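# Place the strawberry cake in the white basket

## Task

Get the strawberry cake inside the white basket while the basket and every other object stay roughly in their starting places, and finish with neither arm (camera cables included) in contact with any of them.

## Robot and tools

Robot: two six-joint arms with parallel grippers, left_arm and right_arm. Scene frame: origin at table-top height midway between the nominal arm bases, +x out over the table, +z up, left_arm toward +y. Calibrated bases: left_arm at (-0.026, +0.301, 0) m, quat_wxyz (+1.000, 0, 0, +0.015); right_arm at (+0.053, -0.333, 0) m, quat_wxyz (+1.000, 0, 0, +0.005). Image left/right does not match arm names.

Joint order per arm: waist, shoulder, elbow, wrist pitch, wrist yaw, wrist roll. Stated ranges (rad): waist -2.618 to 3.054, shoulder 0.000 to 3.142, elbow 0.000 to 3.142, wrist pitch -1.571 to 1.571, wrist yaw -1.571 to 1.571, wrist roll -2.094 to 2.094. Wrist yaw has its sign flipped relative to the URDF everywhere you read or write it. Real ends may differ from stated ones by up to 0.059 rad.

The row: every motion command uses rows of 14 numbers, each in [-1, 1], covering both arms even when only one moves: left_arm's six joint numbers then its opening, then right_arm's six joint numbers then its opening. Joint numbers are offsets (not poses) measured from the "Joint targets" line as it stands when the action or move begins; they are scaled so 1.0 equals 2.224 rad for waist, shoulder and elbow and 8.485 rad for the three wrist joints. Zero for all six joints re-commands the current targets. The opening number is absolute: +1 fully open, -1 closed; in between the fingers go to where grip_measured reads that value. To leave a gripper alone, resend its current command (see "Tool commands"); 0 is a real half-open command.

execute_actions(actions, cameras): actions is a list of actions; each action is a list of up to 15 rows, each row applied for one 1/30 s step, with the last row held to fill 15 steps. Offsets in every row of an action count from the targets at that action's start, so repeating an offset in the next action moves further. An action asking any joint more than 0.059 rad beyond its range is refused for both arms; a malformed action, or a bad first action, rejects the call. An empty actions list just reports state. cameras: list of names; omitted/null/["all"] gives all, [] gives none, unknown names void the call.

move(target, speed, blend, opening_speed, blocking, cameras): target is one 14-number row or a list of up to 15 rows; every row's offsets count from the same starting Joint targets, not from the previous row. All joints travel together, so the hand follows a curve; minimum 0.5 s, capped at 10 s total. speed: rad/s for the joint with the most travel, 0.01 to 12.57, default 0.5, one value or one per target. blend: rad, rounds corners of a list. opening_speed: change per second on the -1..+1 scale, at least 0.2; use a low value to close gently on the soft cake. blocking=false returns after about 0.5 s while motion continues. No obstacle avoidance and no avoidance of the other arm. The result adds a "move:" line: done, off_target (resting over 0.035 rad from target), moving, held, or fault, plus limits=held if steps were withheld. done does not imply no contact.

wait(seconds 0 to 10): lets time run with last commands held. stop(): brakes a running move. zoom_image(camera, region): camera is cam_head_left, cam_head_right, cam_left_wrist or cam_right_wrist (each 672x504); region [x0, y0, x1, y1] in pixels from the top-left, at most 504 by 504, on the latest image. read_manual(section): licence texts only. finished_scene(scene): ends scene number 1 to 3, irreversible; call it only once the cake rests in the basket and the hands are clear.

Results: end_effector_position (m) and end_effector_quat_wxyz in the scene frame, for the point between the finger pads about 1 cm behind the tips; fingers point along gripper +z and open along y. Readings may be off by a few cm, more at long reach. Joint positions/velocities (rad, rad/s) per arm, then finger gap (m; 0.094 is fully open). grip_measured uses the opening scale and reads a little wide when empty; it tracks your command even when squeezing, so it shows no contact. grip_effort_nm is motor effort, negative closing. Joint torques wrap at ±28 N m on the first three joints. "joint sent to its limit" and "joint command not followed" (clearance check altered targets) are warnings. Each joint target can lead its measured angle by only 0.339 rad (big joints) or 2.2 rad (wrist), and targets putting the hand over 200 mm from its measured spot are scaled back, so large motions need several actions.

Avoid: dropping or releasing the cake while it moves, hitting or shoving the basket or other items, anything leaving the table, contact between the two arms (including one gripper closing on the other's fingers), fast impacts, and pressing into unreachable poses, which heats motors (MOTOR HOT at 75 °C, fold-down fault at 90 °C). If an arm is pressing, command its targets back past its measured positions. Release by commanding an opening well above grip_measured, then lift away.

Each tool is called by a JSON object that holds its "name" and its "arguments".

## Session

{"name": "execute_actions", "arguments": {"actions": []}}

Scene clock: 0.00 s.
left_arm: end_effector_position=(+0.3624, +0.3385, +0.1097) grip_measured=+1.000 grip_effort_nm=n/a end_effector_quat_wxyz=(+0.602, -0.087, +0.789, +0.082) | right_arm: end_effector_position=(+0.4660, -0.3439, +0.1193) grip_measured=+1.000 grip_effort_nm=n/a end_effector_quat_wxyz=(+0.600, +0.032, +0.799, -0.027)
Joint positions: left_arm=[-0.053 1.534 0.331 0.929 0.258 -0.047 0.094] | right_arm=[0.002 1.547 0.43 0.833 -0.094 0.022 0.094]
Joint velocities: within noise
Joint torques (N m): no reading
Motor temperatures (°C): left_arm=[24 29 26 27 23 21 25] | right_arm=[24 31 28 37 24 22 22]
Heat: left arm: 29 °C; right arm: 37 °C.
Joint targets: left_arm=[-0.053 1.528 0.336 0.925 0.259 -0.048] | right_arm=[0.002 1.544 0.433 0.822 -0.095 0.022]
Tool commands: left_gripper/opening=+1.0 right_gripper/opening=+1.0

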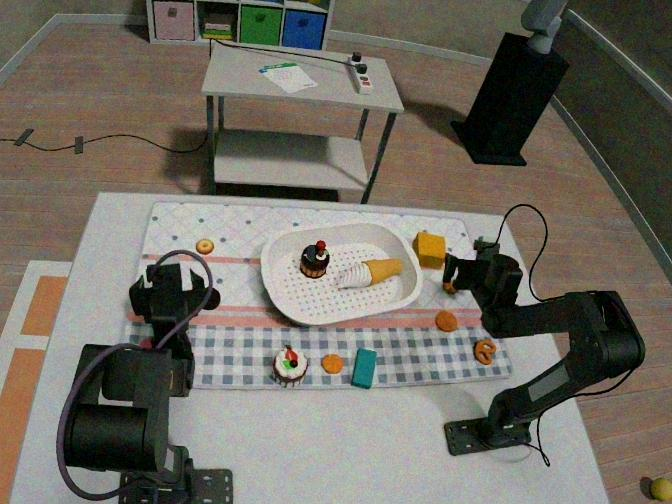

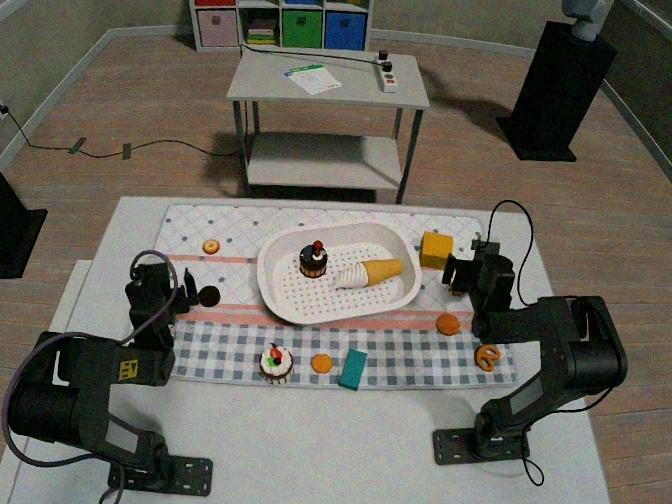

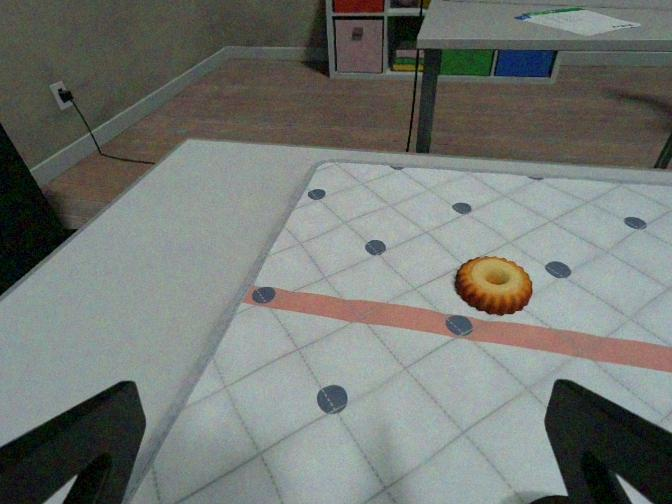

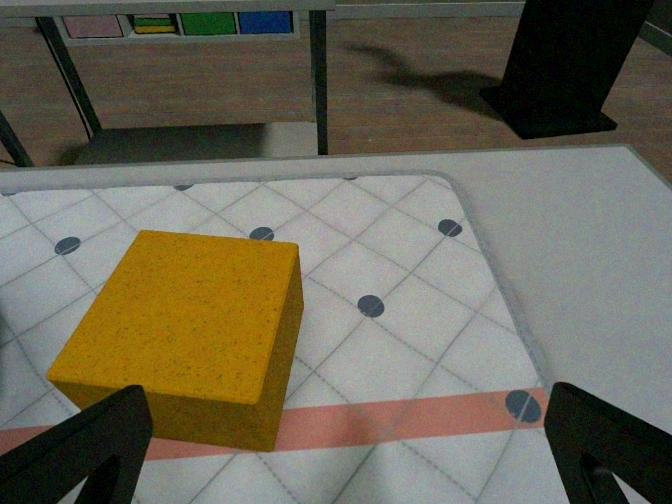

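{"name": "zoom_image", "arguments": {"camera": "cam_head_left", "region": [220, 200, 460, 400]}}

{"name": "zoom_image", "arguments": {"camera": "cam_head_right", "region": [220, 200, 460, 400]}}

Scaled by 2.100 from the camera's 672x504 image, which has a finer 960x720 frame.

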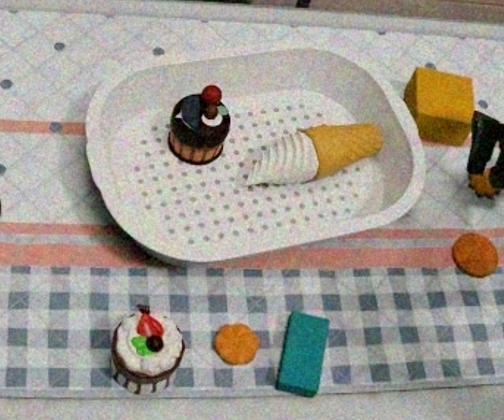

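Scaled by 2.100 from the camera's 672x504 image, which has a finer 960x720 frame.

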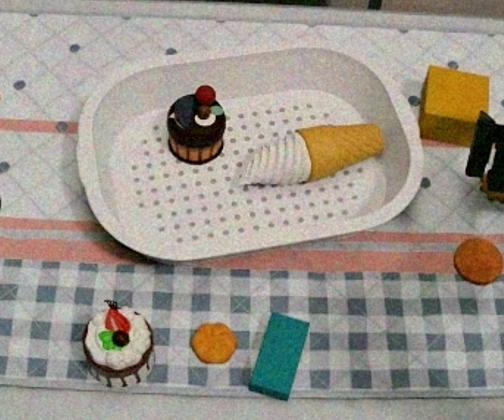

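{"name": "move", "arguments": {"target": [-0.353,-0.087,0.370,-0.2297,-0.0305,0.0057,1,0,0,0,0,0,0,1], "speed": 1.2}}

Scene clock: 50.37 s.
left_arm: end_effector_position=(+0.1831, +0.0875, +0.1474) grip_measured=+1.000 grip_effort_nm=0.002 end_effector_quat_wxyz=(+0.161, +0.382, +0.908, -0.063) | right_arm: end_effector_position=(+0.4660, -0.3439, +0.1193) grip_measured=+1.000 grip_effort_nm=0.027 end_effector_quat_wxyz=(+0.600, +0.032, +0.799, -0.027)
Joint positions: left_arm=[-0.835 1.351 1.13 -1.003 0.01 -0.005 0.094] | right_arm=[0.002 1.547 0.43 0.833 -0.094 0.022 0.094]
Joint velocities: within noise
Joint torques (N m): left_arm=[-0.35 -5.45 8.72 0.82 -0.08 0.09] | right_arm=[0.03 -4.94 7.02 1.54 -0.05 0]
Motor temperatures (°C): left_arm=[24 29 27 36 23 21 24] | right_arm=[23 32 29 41 24 22 22]
Heat: left arm: 36 °C; right arm: 41 °C.
Joint targets: left_arm=[-0.838 1.335 1.159 -1.024 0.000 0.001] | right_arm=[0.002 1.544 0.433 0.822 -0.095 0.022]
move: done

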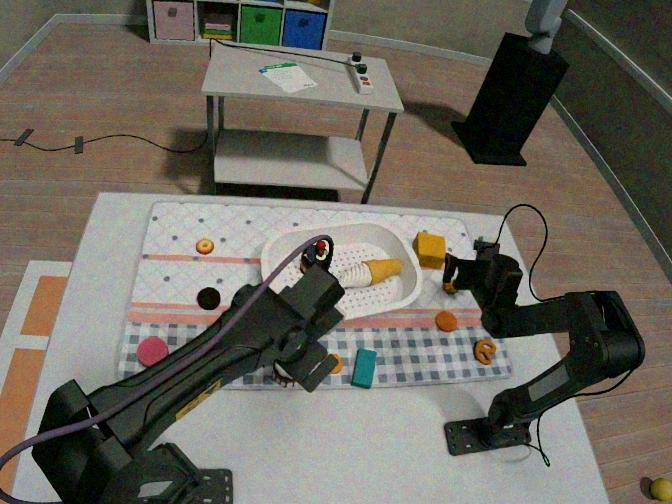

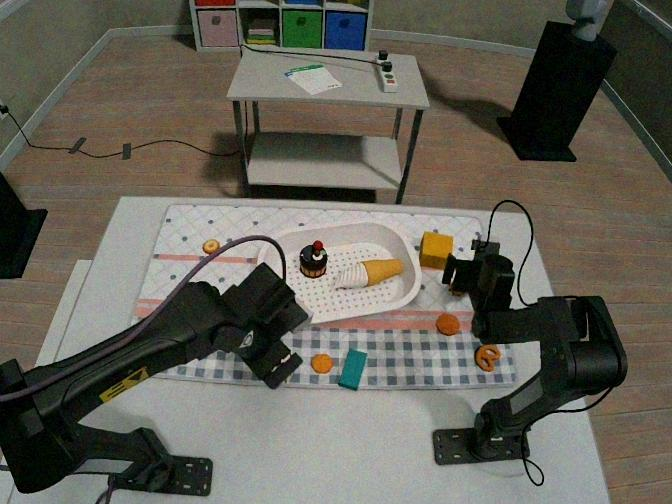

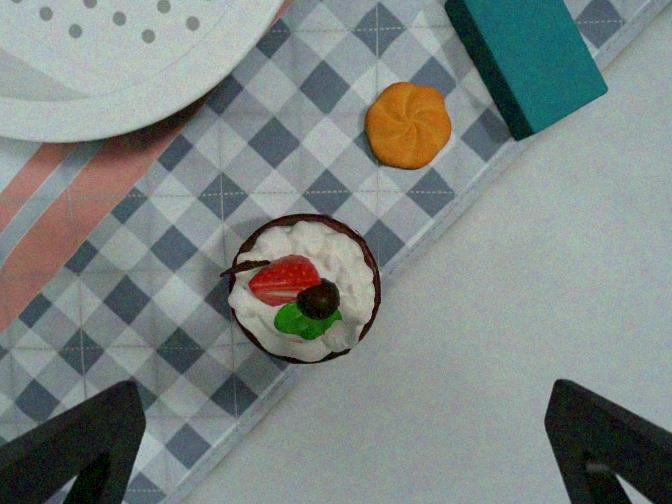

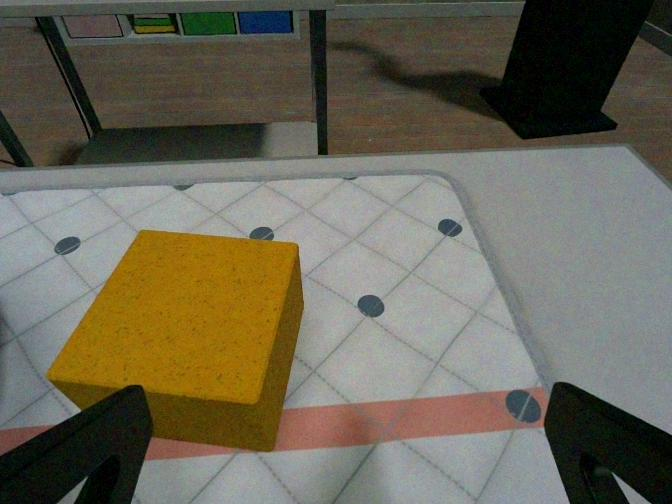

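{"name": "move", "arguments": {"target": [0.0238,0.0634,-0.1641,0.0596,0,0,1,0,0,0,0,0,0,1], "speed": 0.5}}

Scene clock: 70.40 s.
left_arm: end_effector_position=(+0.2020, +0.0873, +0.0455) grip_measured=+1.000 grip_effort_nm=0.007 end_effector_quat_wxyz=(+0.171, +0.362, +0.914, -0.064) | right_arm: end_effector_position=(+0.4660, -0.3439, +0.1193) grip_measured=+1.000 grip_effort_nm=0.027 end_effector_quat_wxyz=(+0.600, +0.032, +0.799, -0.027)
Joint positions: left_arm=[-0.791 1.471 0.807 -0.539 0.01 -0.005 0.094] | right_arm=[0.002 1.547 0.43 0.833 -0.094 0.022 0.094]
Joint velocities: within noise
Joint torques (N m): left_arm=[0.54 -4.49 4.98 1.27 -0.08 0.09] | right_arm=[0.05 -4.94 6.99 1.54 -0.05 -0.01]
Motor temperatures (°C): left_arm=[24 29 29 31 23 21 24] | right_arm=[23 32 29 41 24 22 21]
Heat: left arm: 31 °C; right arm: 41 °C.
Joint targets: left_arm=[-0.785 1.476 0.794 -0.518 0.000 0.001] | right_arm=[0.002 1.544 0.433 0.822 -0.095 0.022]
move: done

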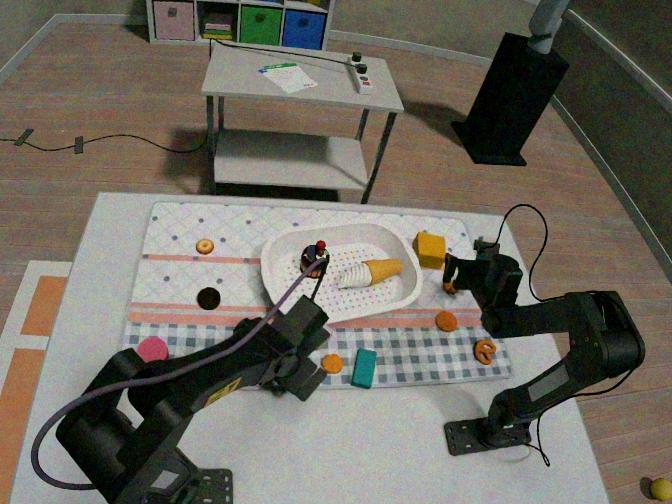

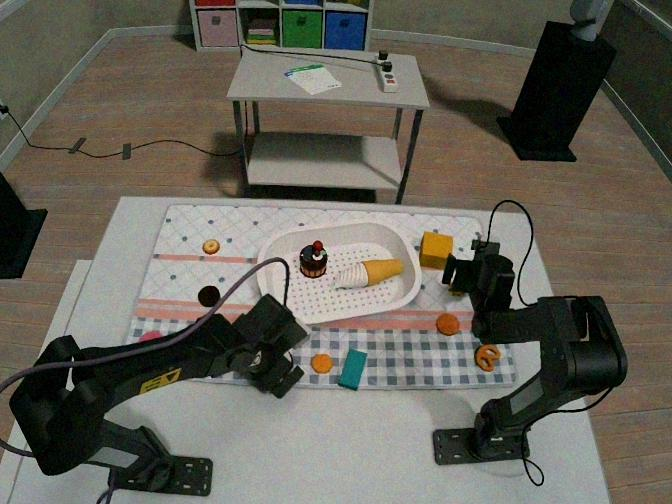

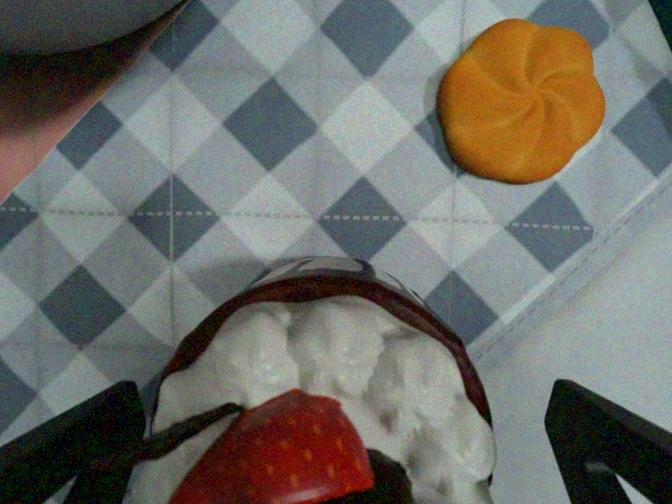

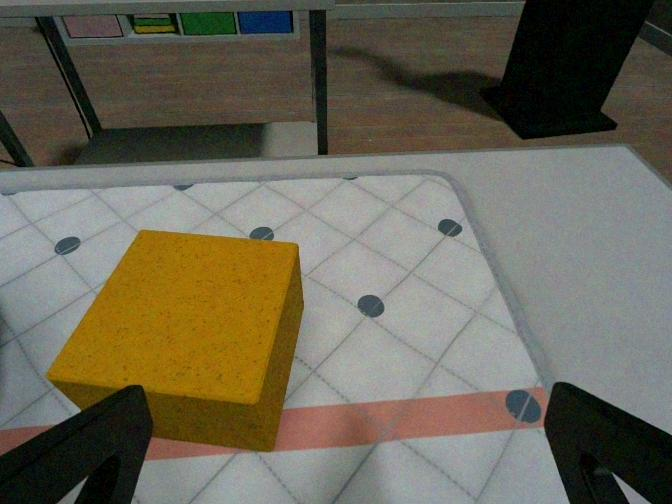

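{"name": "move", "arguments": {"target": [0.0067,0.0078,-0.0292,0.0097,0,0,1,0,0,0,0,0,0,1], "speed": 0.3, "cameras": ["cam_left_wrist"]}}

{"name": "move", "arguments": {"target": [0,0,0,0,0,0,0.28,0,0,0,0,0,0,1], "opening_speed": 0.6, "cameras": ["cam_left_wrist"]}}

Scene clock: 81.60 s.
left_arm: end_effector_position=(+0.2019, +0.0934, +0.0286) grip_measured=+1.000 grip_effort_nm=0.002 end_effector_quat_wxyz=(+0.173, +0.355, +0.917, -0.063) | right_arm: end_effector_position=(+0.4660, -0.3439, +0.1193) grip_measured=+1.000 grip_effort_nm=0.027 end_effector_quat_wxyz=(+0.600, +0.032, +0.799, -0.027)
Joint positions: left_arm=[-0.777 1.486 0.743 -0.458 0.01 -0.005 0.094] | right_arm=[0.002 1.547 0.43 0.833 -0.094 0.022 0.094]
Joint velocities: within noise
Joint torques (N m): left_arm=[0.57 -4.23 4.64 1.29 -0.08 0.1] | right_arm=[0.03 -4.94 7.01 1.54 -0.05 -0.01]
Motor temperatures (°C): left_arm=[24 29 29 31 23 20 24] | right_arm=[23 32 29 41 24 22 21]
Heat: left arm: 31 °C; right arm: 41 °C.
Joint targets: left_arm=[-0.771 1.493 0.729 -0.436 0.000 0.001] | right_arm=[0.002 1.544 0.433 0.822 -0.095 0.022]
move: done
Images, in order (width x height): cam_left_wrist 672x504.

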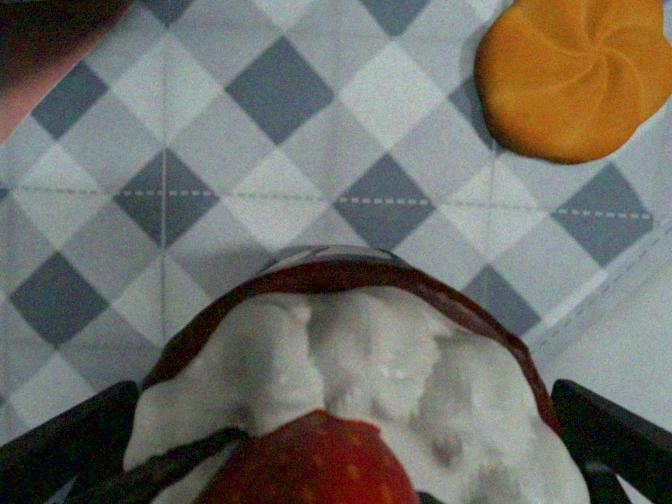

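Scene clock: 83.00 s.
left_arm: end_effector_position=(+0.2020, +0.0933, +0.0287) grip_measured=+0.402 grip_effort_nm=-1.018 end_effector_quat_wxyz=(+0.173, +0.355, +0.916, -0.063) | right_arm: end_effector_position=(+0.4660, -0.3439, +0.1193) grip_measured=+1.000 grip_effort_nm=0.027 end_effector_quat_wxyz=(+0.600, +0.032, +0.799, -0.027)
Joint positions: left_arm=[-0.777 1.486 0.743 -0.458 0.009 -0.005 0.066] | right_arm=[0.002 1.547 0.43 0.833 -0.094 0.022 0.094]
Joint velocities: within noise
Joint torques (N m): left_arm=[0.55 -4.22 4.64 1.31 -0.07 0.09] | right_arm=[0.03 -4.94 6.99 1.54 -0.05 -0.01]
Motor temperatures (°C): left_arm=[24 29 28 31 23 20 24] | right_arm=[23 32 29 41 24 22 21]
Heat: left arm: 31 °C; right arm: 41 °C.
Joint targets: left_arm=[-0.771 1.493 0.729 -0.436 0.000 0.001] | right_arm=[0.002 1.544 0.433 0.822 -0.095 0.022]
move: done
Images, in order (width x height): cam_left_wrist 672x504.

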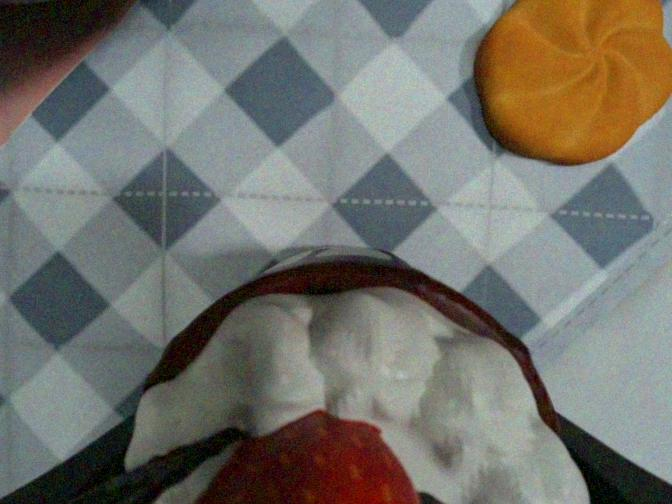

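{"name": "move", "arguments": {"target": [[0,-0.0567,0.2136,-0.0708,0,0,0.28,0,0,0,0,0,0,1],[0.0881,0.2357,0.5157,-0.0734,0,0,0.28,0,0,0,0,0,0,1]], "speed": 0.7, "blend": 0.1}}

Scene clock: 102.93 s.
left_arm: end_effector_position=(+0.3775, +0.0598, +0.1416) grip_measured=+0.402 grip_effort_nm=-1.028 end_effector_quat_wxyz=(+0.171, +0.261, +0.949, -0.044) | right_arm: end_effector_position=(+0.4660, -0.3439, +0.1193) grip_measured=+1.000 grip_effort_nm=0.027 end_effector_quat_wxyz=(+0.600, +0.032, +0.799, -0.027)
Joint positions: left_arm=[-0.574 2.012 1.84 -1.045 0.008 -0.005 0.066] | right_arm=[0.002 1.547 0.43 0.833 -0.094 0.022 0.094]
Joint velocities: within noise
Joint torques (N m): left_arm=[-0.03 -9.87 9.24 0.9 -0.07 0.09] | right_arm=[0.03 -4.94 7.01 1.54 -0.05 0]
Motor temperatures (°C): left_arm=[24 29 28 30 23 20 25] | right_arm=[23 31 28 41 24 22 21]
Heat: left arm: 30 °C; right arm: 41 °C.
Joint targets: left_arm=[-0.574 2.017 1.876 -1.058 0.000 0.001] | right_arm=[0.002 1.544 0.433 0.822 -0.095 0.022]
move: off_target (left_arm); left_arm: the elbow is farthest, 0.036 rad from its target

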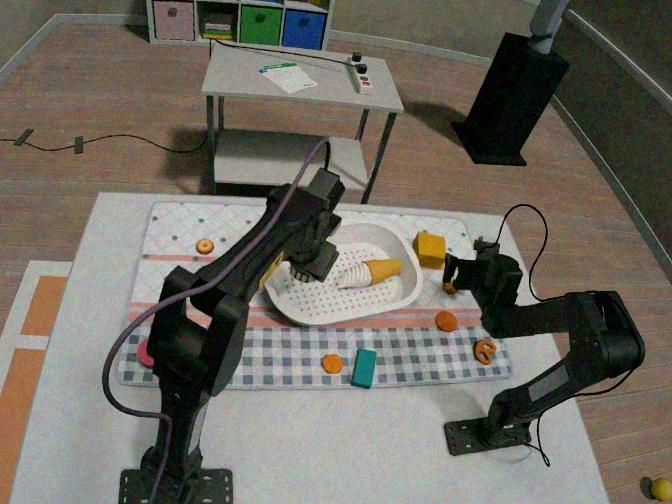

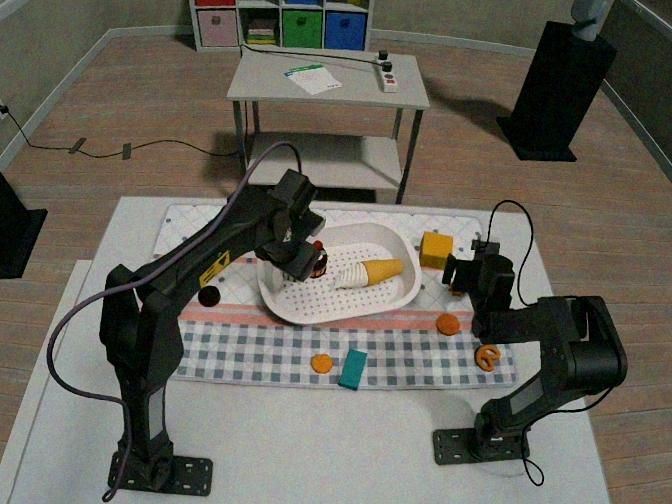

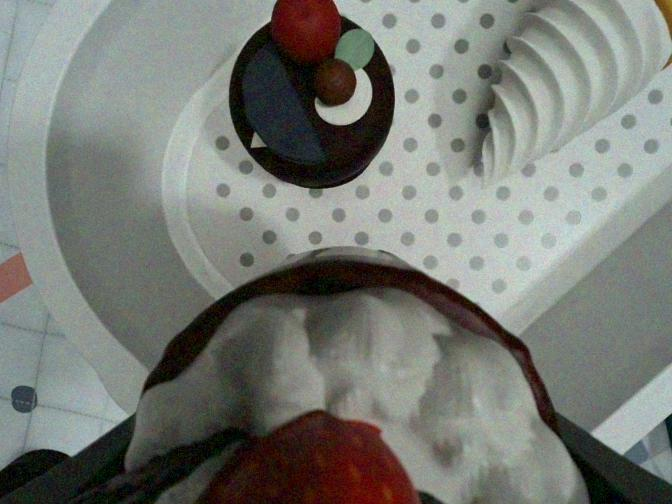

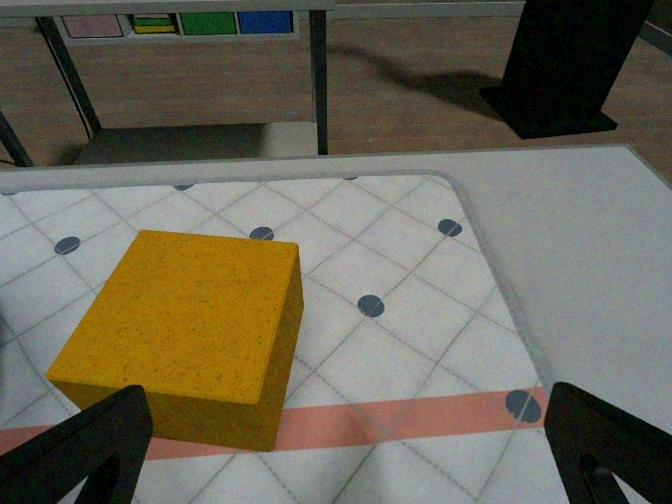

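{"name": "move", "arguments": {"target": [-0.0027,0.0323,-0.1578,0.0497,0,0,0.28,0,0,0,0,0,0,1], "speed": 0.35}}

Scene clock: 116.87 s.
left_arm: end_effector_position=(+0.3851, +0.0539, +0.0457) grip_measured=+0.402 grip_effort_nm=-1.023 end_effector_quat_wxyz=(+0.180, +0.262, +0.947, -0.047) | right_arm: end_effector_position=(+0.4660, -0.3439, +0.1193) grip_measured=+1.000 grip_effort_nm=0.032 end_effector_quat_wxyz=(+0.600, +0.032, +0.799, -0.027)
Joint positions: left_arm=[-0.576 2.075 1.542 -0.663 0.008 -0.003 0.066] | right_arm=[0.002 1.547 0.43 0.833 -0.094 0.022 0.094]
Joint velocities: within noise
Joint torques (N m): left_arm=[-0.43 -9.59 4.89 1.34 -0.06 0.07] | right_arm=[0.03 -4.96 6.99 1.54 -0.05 -0.01]
Motor temperatures (°C): left_arm=[24 31 28 29 23 20 25] | right_arm=[23 31 28 41 24 21 21]
Heat: left arm: 31 °C; right arm: 41 °C.
Joint targets: left_arm=[-0.581 2.089 1.525 -0.636 0.000 0.001] | right_arm=[0.002 1.544 0.433 0.822 -0.095 0.022]
move: done

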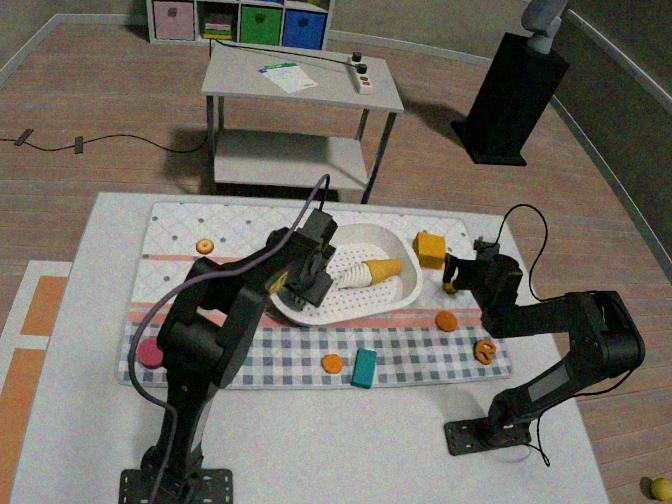

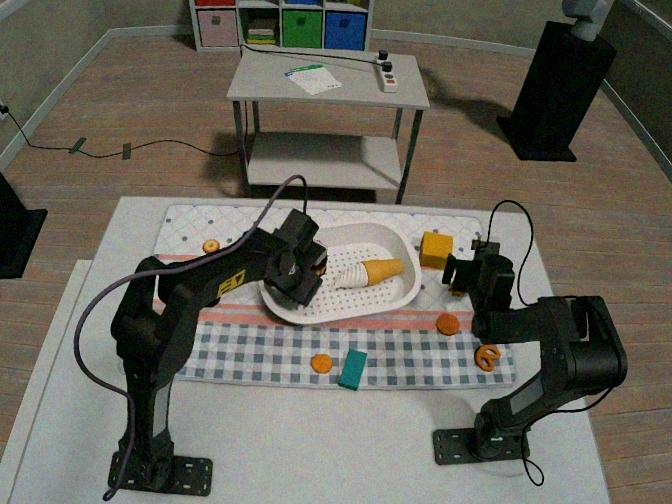

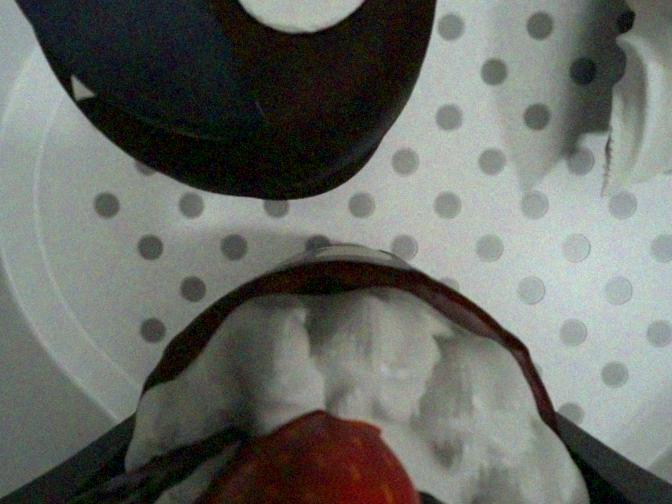

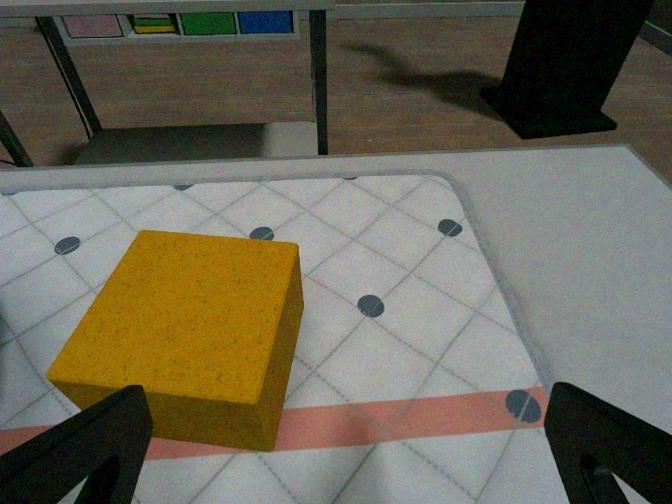

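{"name": "move", "arguments": {"target": [0,0.003,-0.0066,0.0025,0,0,0.28,0,0,0,0,0,0,1], "speed": 0.1, "cameras": ["cam_left_wrist"]}}

{"name": "move", "arguments": {"target": [0,0.003,-0.0066,0.0025,0,0,0.28,0,0,0,0,0,0,1], "speed": 0.1, "cameras": ["cam_left_wrist"]}}

Scene clock: 123.23 s.
left_arm: end_effector_position=(+0.3848, +0.0540, +0.0402) grip_measured=+0.402 grip_effort_nm=-1.023 end_effector_quat_wxyz=(+0.181, +0.262, +0.947, -0.047) | right_arm: end_effector_position=(+0.4660, -0.3439, +0.1193) grip_measured=+1.000 grip_effort_nm=0.027 end_effector_quat_wxyz=(+0.600, +0.032, +0.799, -0.027)
Joint positions: left_arm=[-0.576 2.08 1.526 -0.641 0.008 -0.003 0.066] | right_arm=[0.002 1.547 0.43 0.833 -0.094 0.022 0.094]
Joint velocities: within noise
Joint torques (N m): left_arm=[-0.43 -9.42 4.94 1.36 -0.06 0.07] | right_arm=[0.05 -4.94 7.01 1.54 -0.05 -0.01]
Motor temperatures (°C): left_arm=[24 32 28 30 23 20 25] | right_arm=[23 31 28 41 24 21 21]
Heat: left arm: 32 °C; right arm: 41 °C.
Joint targets: left_arm=[-0.580 2.096 1.511 -0.615 0.000 0.001] | right_arm=[0.002 1.544 0.433 0.822 -0.095 0.022]
move: done
Images, in order (width x height): cam_left_wrist 672x504.

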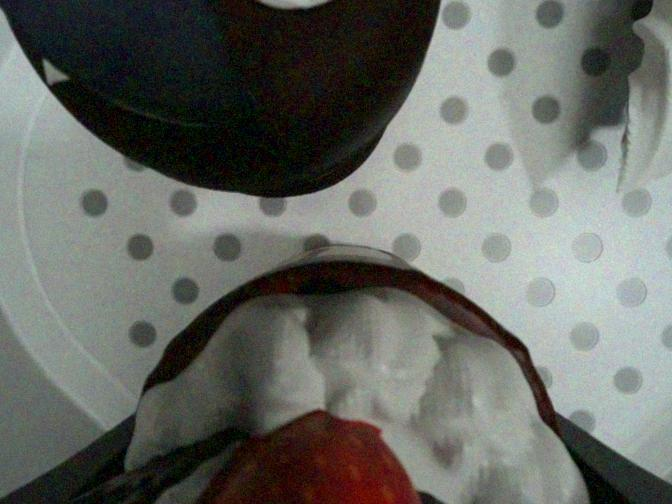

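Scene clock: 123.93 s.
left_arm: end_effector_position=(+0.3855, +0.0536, +0.0392) grip_measured=+0.402 grip_effort_nm=-1.023 end_effector_quat_wxyz=(+0.183, +0.262, +0.946, -0.048) | right_arm: end_effector_position=(+0.4660, -0.3439, +0.1193) grip_measured=+1.000 grip_effort_nm=0.027 end_effector_quat_wxyz=(+0.600, +0.032, +0.799, -0.027)
Joint positions: left_arm=[-0.576 2.08 1.52 -0.63 0.008 -0.003 0.066] | right_arm=[0.002 1.547 0.43 0.833 -0.094 0.022 0.094]
Joint velocities: left_arm=[within noise] | right_arm=[0.007 -0.012 -0.007 0.066 0.168 0.066 0]
Joint torques (N m): left_arm=[-0.4 -8.84 4.3 1.46 -0.06 0.08] | right_arm=[0.05 -4.94 7.01 1.54 -0.05 0]
Motor temperatures (°C): left_arm=[24 32 28 30 23 20 25] | right_arm=[23 31 28 41 24 21 21]
Heat: left arm: 32 °C; right arm: 41 °C.
Joint targets: left_arm=[-0.580 2.103 1.496 -0.594 0.000 0.001] | right_arm=[0.002 1.544 0.433 0.822 -0.095 0.022]
move: off_target (left_arm); left_arm: the wrist pitch is farthest, 0.036 rad from its target
Images, in order (width x height): cam_left_wrist 672x504.

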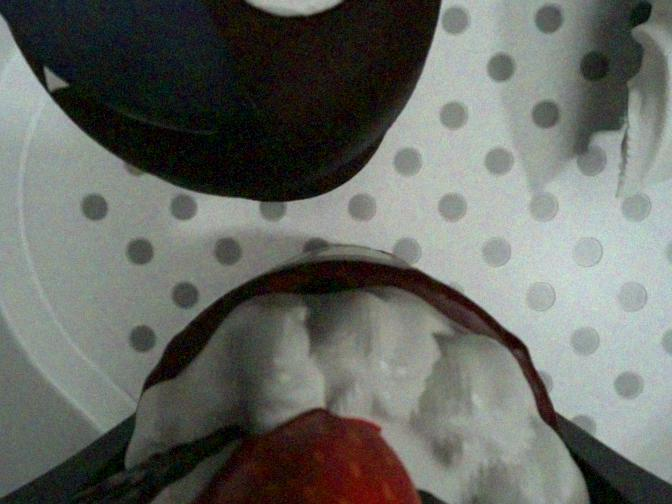

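{"name": "move", "arguments": {"target": [[0,0,0,0,0,0,0.56,0,0,0,0,0,0,1],[0,-0.0294,0.0949,-0.0324,0,0,0.56,0,0,0,0,0,0,1],[0,-0.0259,0.2073,-0.061,0,0,0.56,0,0,0,0,0,0,1]], "speed": 0.5, "opening_speed": 0.4}}

Scene clock: 136.93 s.
left_arm: end_effector_position=(+0.3846, +0.0521, +0.1408) grip_measured=+0.558 grip_effort_nm=0.120 end_effector_quat_wxyz=(+0.163, +0.265, +0.949, -0.044) | right_arm: end_effector_position=(+0.4660, -0.3439, +0.1193) grip_measured=+1.000 grip_effort_nm=0.027 end_effector_quat_wxyz=(+0.600, +0.032, +0.799, -0.027)
Joint positions: left_arm=[-0.579 2.072 1.931 -1.09 0.004 -0.003 0.073] | right_arm=[0.002 1.547 0.43 0.833 -0.094 0.022 0.094]
Joint velocities: within noise
Joint torques (N m): left_arm=[-0.23 -13.05 8.42 0.79 -0.04 0.06] | right_arm=[0.05 -4.94 7.01 1.54 -0.05 0]
Motor temperatures (°C): left_arm=[24 32 27 30 23 20 25] | right_arm=[23 31 28 42 24 21 21]
Heat: left arm: 32 °C; right arm: 42 °C.
Joint targets: left_arm=[-0.581 2.045 1.957 -1.112 0.000 0.001] | right_arm=[0.002 1.544 0.433 0.822 -0.095 0.022]
move: done

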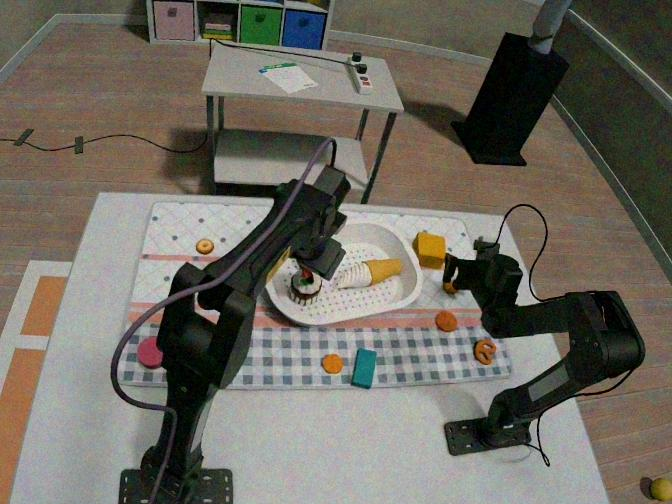

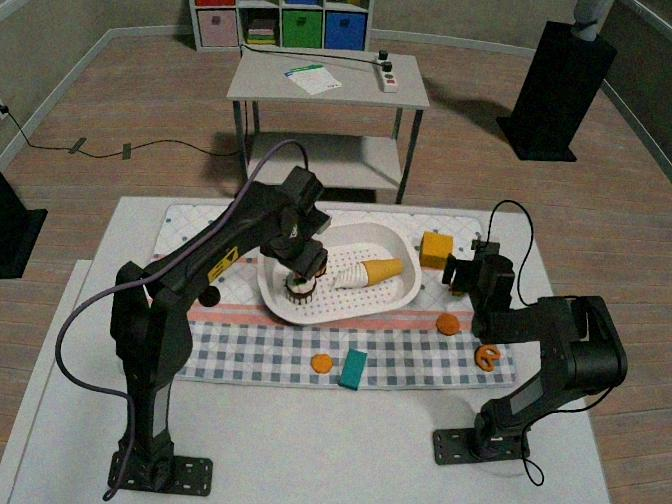

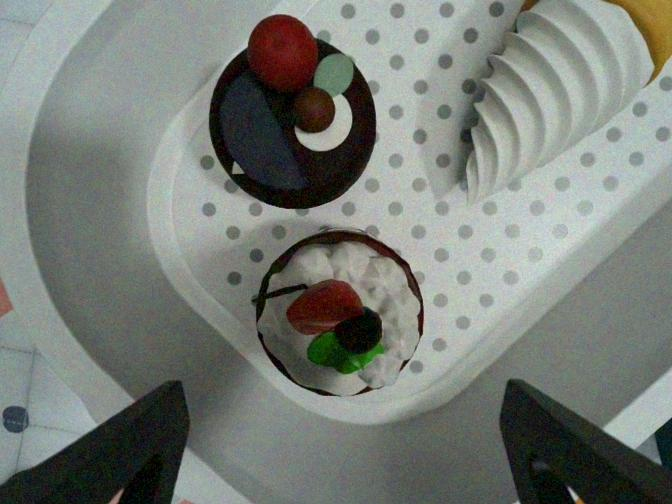

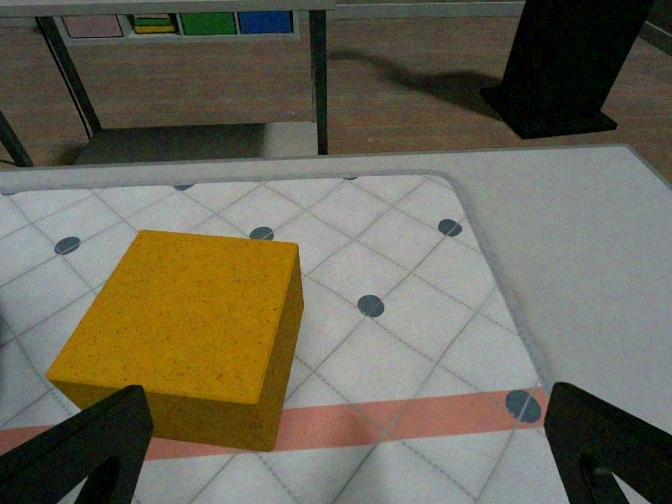

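{"name": "finished_scene", "arguments": {"scene": 1}}

The scene is finished: the task was done.


## Next scene

The same job, from a new start.

{"name": "execute_actions", "arguments": {"actions": [], "cameras": ["cam_head_left","cam_left_wrist"]}}

Scene clock: 0.00 s.
left_arm: end_effector_position=(+0.3753, +0.2977, +0.1035) grip_measured=+1.000 grip_effort_nm=n/a end_effector_quat_wxyz=(+0.586, +0.042, +0.806, -0.072) | right_arm: end_effector_position=(+0.4622, -0.3357, +0.1305) grip_measured=+1.000 grip_effort_nm=n/a end_effector_quat_wxyz=(+0.634, +0.023, +0.773, -0.029)
Joint positions: left_arm=[0.077 1.568 0.393 0.855 -0.268 0.017 0.094] | right_arm=[0.031 1.561 0.381 0.982 -0.115 0.006 0.094]
Joint velocities: within noise
Joint torques (N m): no reading
Motor temperatures (°C): left_arm=[22 25 23 22 23 19 23] | right_arm=[23 25 24 29 23 21 20]
Heat: left arm: 25 °C; right arm: 29 °C.
Joint targets: left_arm=[0.077 1.563 0.398 0.849 -0.269 0.017] | right_arm=[0.031 1.558 0.384 0.971 -0.116 0.006]
Tool commands: left_gripper/opening=+1.0 right_gripper/opening=+1.0
Images, in order (width x height): cam_head_left 672x504, cam_left_wrist 672x504.

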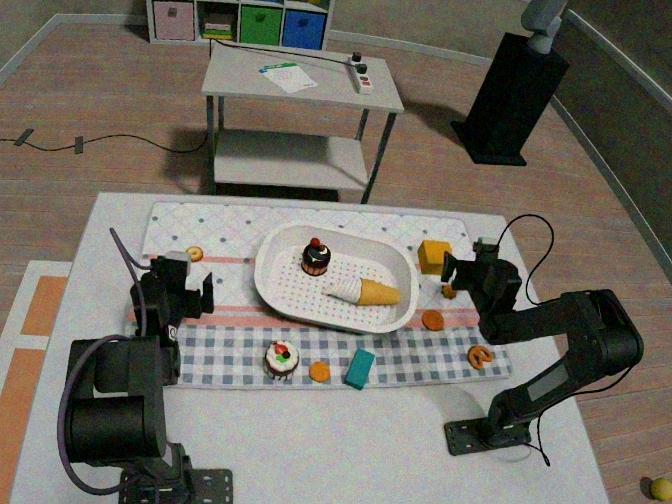

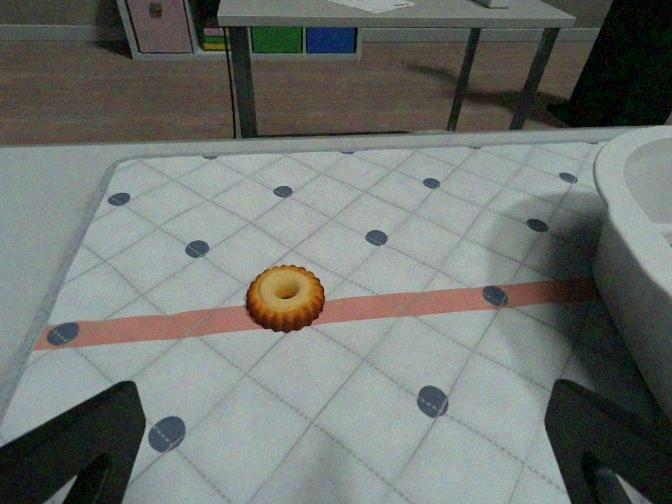

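{"name": "move", "arguments": {"target": [-0.345,-0.1025,0.342,-0.2207,0.0317,-0.002,1,0,0,0,0,0,0,1], "speed": 1.3, "cameras": ["cam_left_wrist"]}}

Scene clock: 6.77 s.
left_arm: end_effector_position=(+0.2111, +0.1172, +0.1489) grip_measured=+1.000 grip_effort_nm=0.002 end_effector_quat_wxyz=(+0.166, +0.321, +0.931, -0.061) | right_arm: end_effector_position=(+0.4622, -0.3357, +0.1305) grip_measured=+1.000 grip_effort_nm=0.032 end_effector_quat_wxyz=(+0.634, +0.023, +0.773, -0.029)
Joint positions: left_arm=[-0.686 1.349 1.132 -0.999 -0.01 0.007 0.094] | right_arm=[0.031 1.561 0.381 0.982 -0.115 0.006 0.094]
Joint velocities: within noise
Joint torques (N m): left_arm=[-0.44 -5.41 8.44 0.82 0.09 -0.06] | right_arm=[0.03 -4.81 6.67 1.6 -0.04 -0.01]
Motor temperatures (°C): left_arm=[22 26 24 23 23 19 23] | right_arm=[23 25 25 30 23 21 20]
Heat: left arm: 26 °C; right arm: 30 °C.
Joint targets: left_arm=[-0.691 1.335 1.159 -1.023 0.000 0.000] | right_arm=[0.031 1.558 0.384 0.971 -0.116 0.006]
move: done
Images, in order (width x height): cam_left_wrist 672x504.

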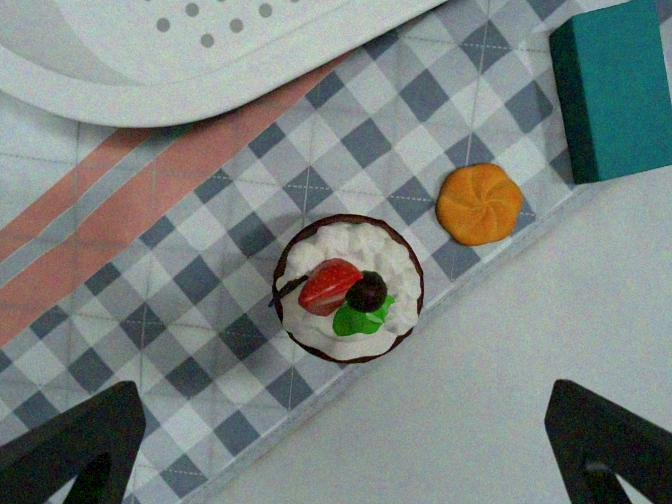

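{"name": "move", "arguments": {"target": [[0,0.071,-0.1933,0.0692,0,0,1,0,0,0,0,0,0,1],[0,0.071,-0.1933,0.0692,0,0,0.28,0,0,0,0,0,0,1],[0,0.0143,0.0203,-0.0016,0,0,0.28,0,0,0,0,0,0,1],[0.0809,0.3067,0.3224,-0.0042,0,0,0.28,0,0,0,0,0,0,1]], "speed": [0.6,0.6,0.9,0.9], "blend": [0,0,0.1,0], "opening_speed": 0.9, "cameras": ["cam_left_wrist","cam_head_left"]}}

Scene clock: 23.77 s.
left_arm: end_effector_position=(+0.3923, +0.0835, +0.1422) grip_measured=+0.403 grip_effort_nm=-1.023 end_effector_quat_wxyz=(+0.173, +0.237, +0.955, -0.044) | right_arm: end_effector_position=(+0.4622, -0.3357, +0.1305) grip_measured=+1.000 grip_effort_nm=0.032 end_effector_quat_wxyz=(+0.634, +0.023, +0.773, -0.029)
Joint positions: left_arm=[-0.509 2.013 1.843 -1.042 -0.006 0.007 0.066] | right_arm=[0.031 1.561 0.381 0.982 -0.115 0.006 0.094]
Joint velocities: within noise
Joint torques (N m): left_arm=[-0.12 -10.15 8.95 0.9 0.06 -0.05] | right_arm=[0.05 -4.81 6.67 1.6 -0.05 0]
Motor temperatures (°C): left_arm=[22 26 26 23 23 19 23] | right_arm=[23 26 26 32 23 21 20]
Heat: left arm: 26 °C; right arm: 32 °C.
Joint targets: left_arm=[-0.510 2.017 1.876 -1.059 0.000 0.000] | right_arm=[0.031 1.558 0.384 0.971 -0.116 0.006]
move: done
Images, in order (width x height): cam_head_left 672x504, cam_left_wrist 672x504.

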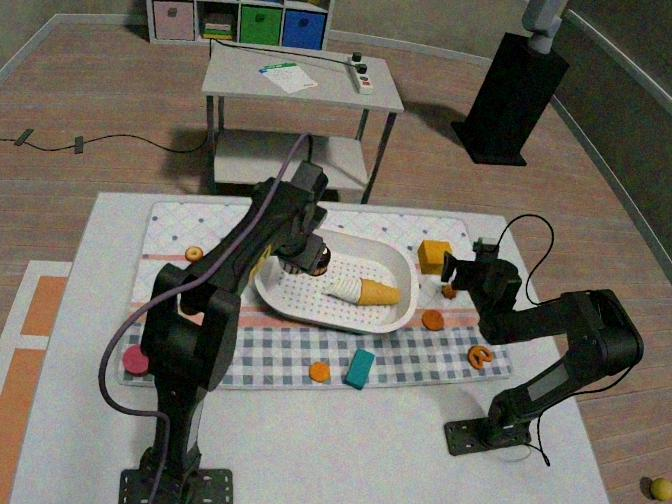

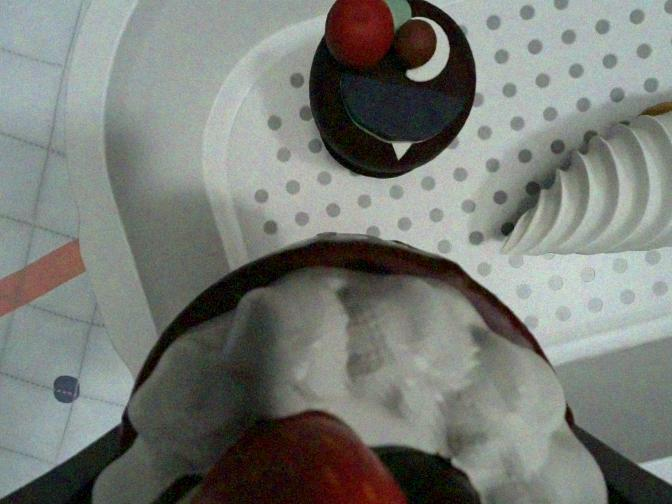

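{"name": "move", "arguments": {"target": [[-0.0094,0.0364,-0.1664,0.0532,0,0,0.28,0,0,0,0,0,0,1],[-0.0094,0.0364,-0.1664,0.0532,0,0,0.56,0,0,0,0,0,0,1],[-0.0094,0.0093,-0.076,0.0224,0,0,0.56,0,0,0,0,0,0,1],[-0.0094,0.0126,0.0364,-0.0062,0,0,0.56,0,0,0,0,0,0,1]], "speed": [0.4,0.4,0.5,0.7], "opening_speed": 0.5, "cameras": ["cam_left_wrist","cam_head_left"]}}

Scene clock: 38.97 s.
left_arm: end_effector_position=(+0.3977, +0.0717, +0.1460) grip_measured=+0.558 grip_effort_nm=0.115 end_effector_quat_wxyz=(+0.171, +0.245, +0.953, -0.045) | right_arm: end_effector_position=(+0.4622, -0.3357, +0.1305) grip_measured=+1.000 grip_effort_nm=0.027 end_effector_quat_wxyz=(+0.634, +0.023, +0.773, -0.029)
Joint positions: left_arm=[-0.526 2.064 1.935 -1.086 -0.005 0.007 0.073] | right_arm=[0.031 1.561 0.381 0.982 -0.115 0.006 0.094]
Joint velocities: within noise
Joint torques (N m): left_arm=[-0.47 -12.59 7.94 0.81 0.04 -0.05] | right_arm=[0.03 -4.81 6.65 1.6 -0.05 -0.01]
Motor temperatures (°C): left_arm=[22 30 27 24 23 19 24] | right_arm=[23 26 26 33 23 21 20]
Heat: left arm: 30 °C; right arm: 33 °C.
Joint targets: left_arm=[-0.531 2.045 1.957 -1.111 0.000 0.000] | right_arm=[0.031 1.558 0.384 0.971 -0.116 0.006]
move: done; target 2's new numbers were sent with left_arm's wrist pitch 0.036 rad from that target
Images, in order (width x height): cam_head_left 672x504, cam_left_wrist 672x504.

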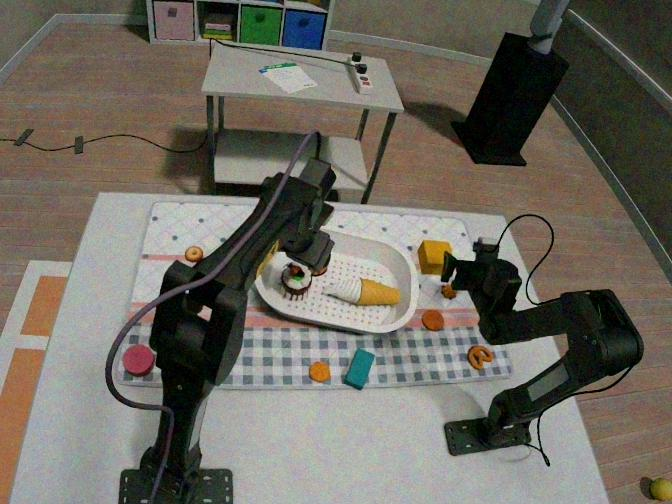

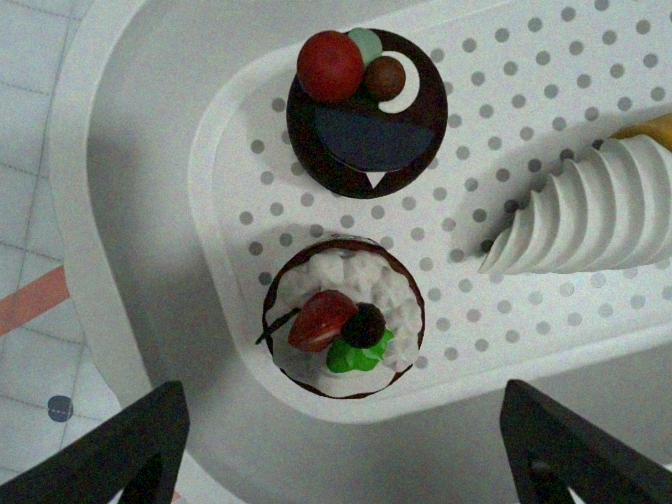

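{"name": "finished_scene", "arguments": {"scene": 2}}

The scene is finished: the task was done.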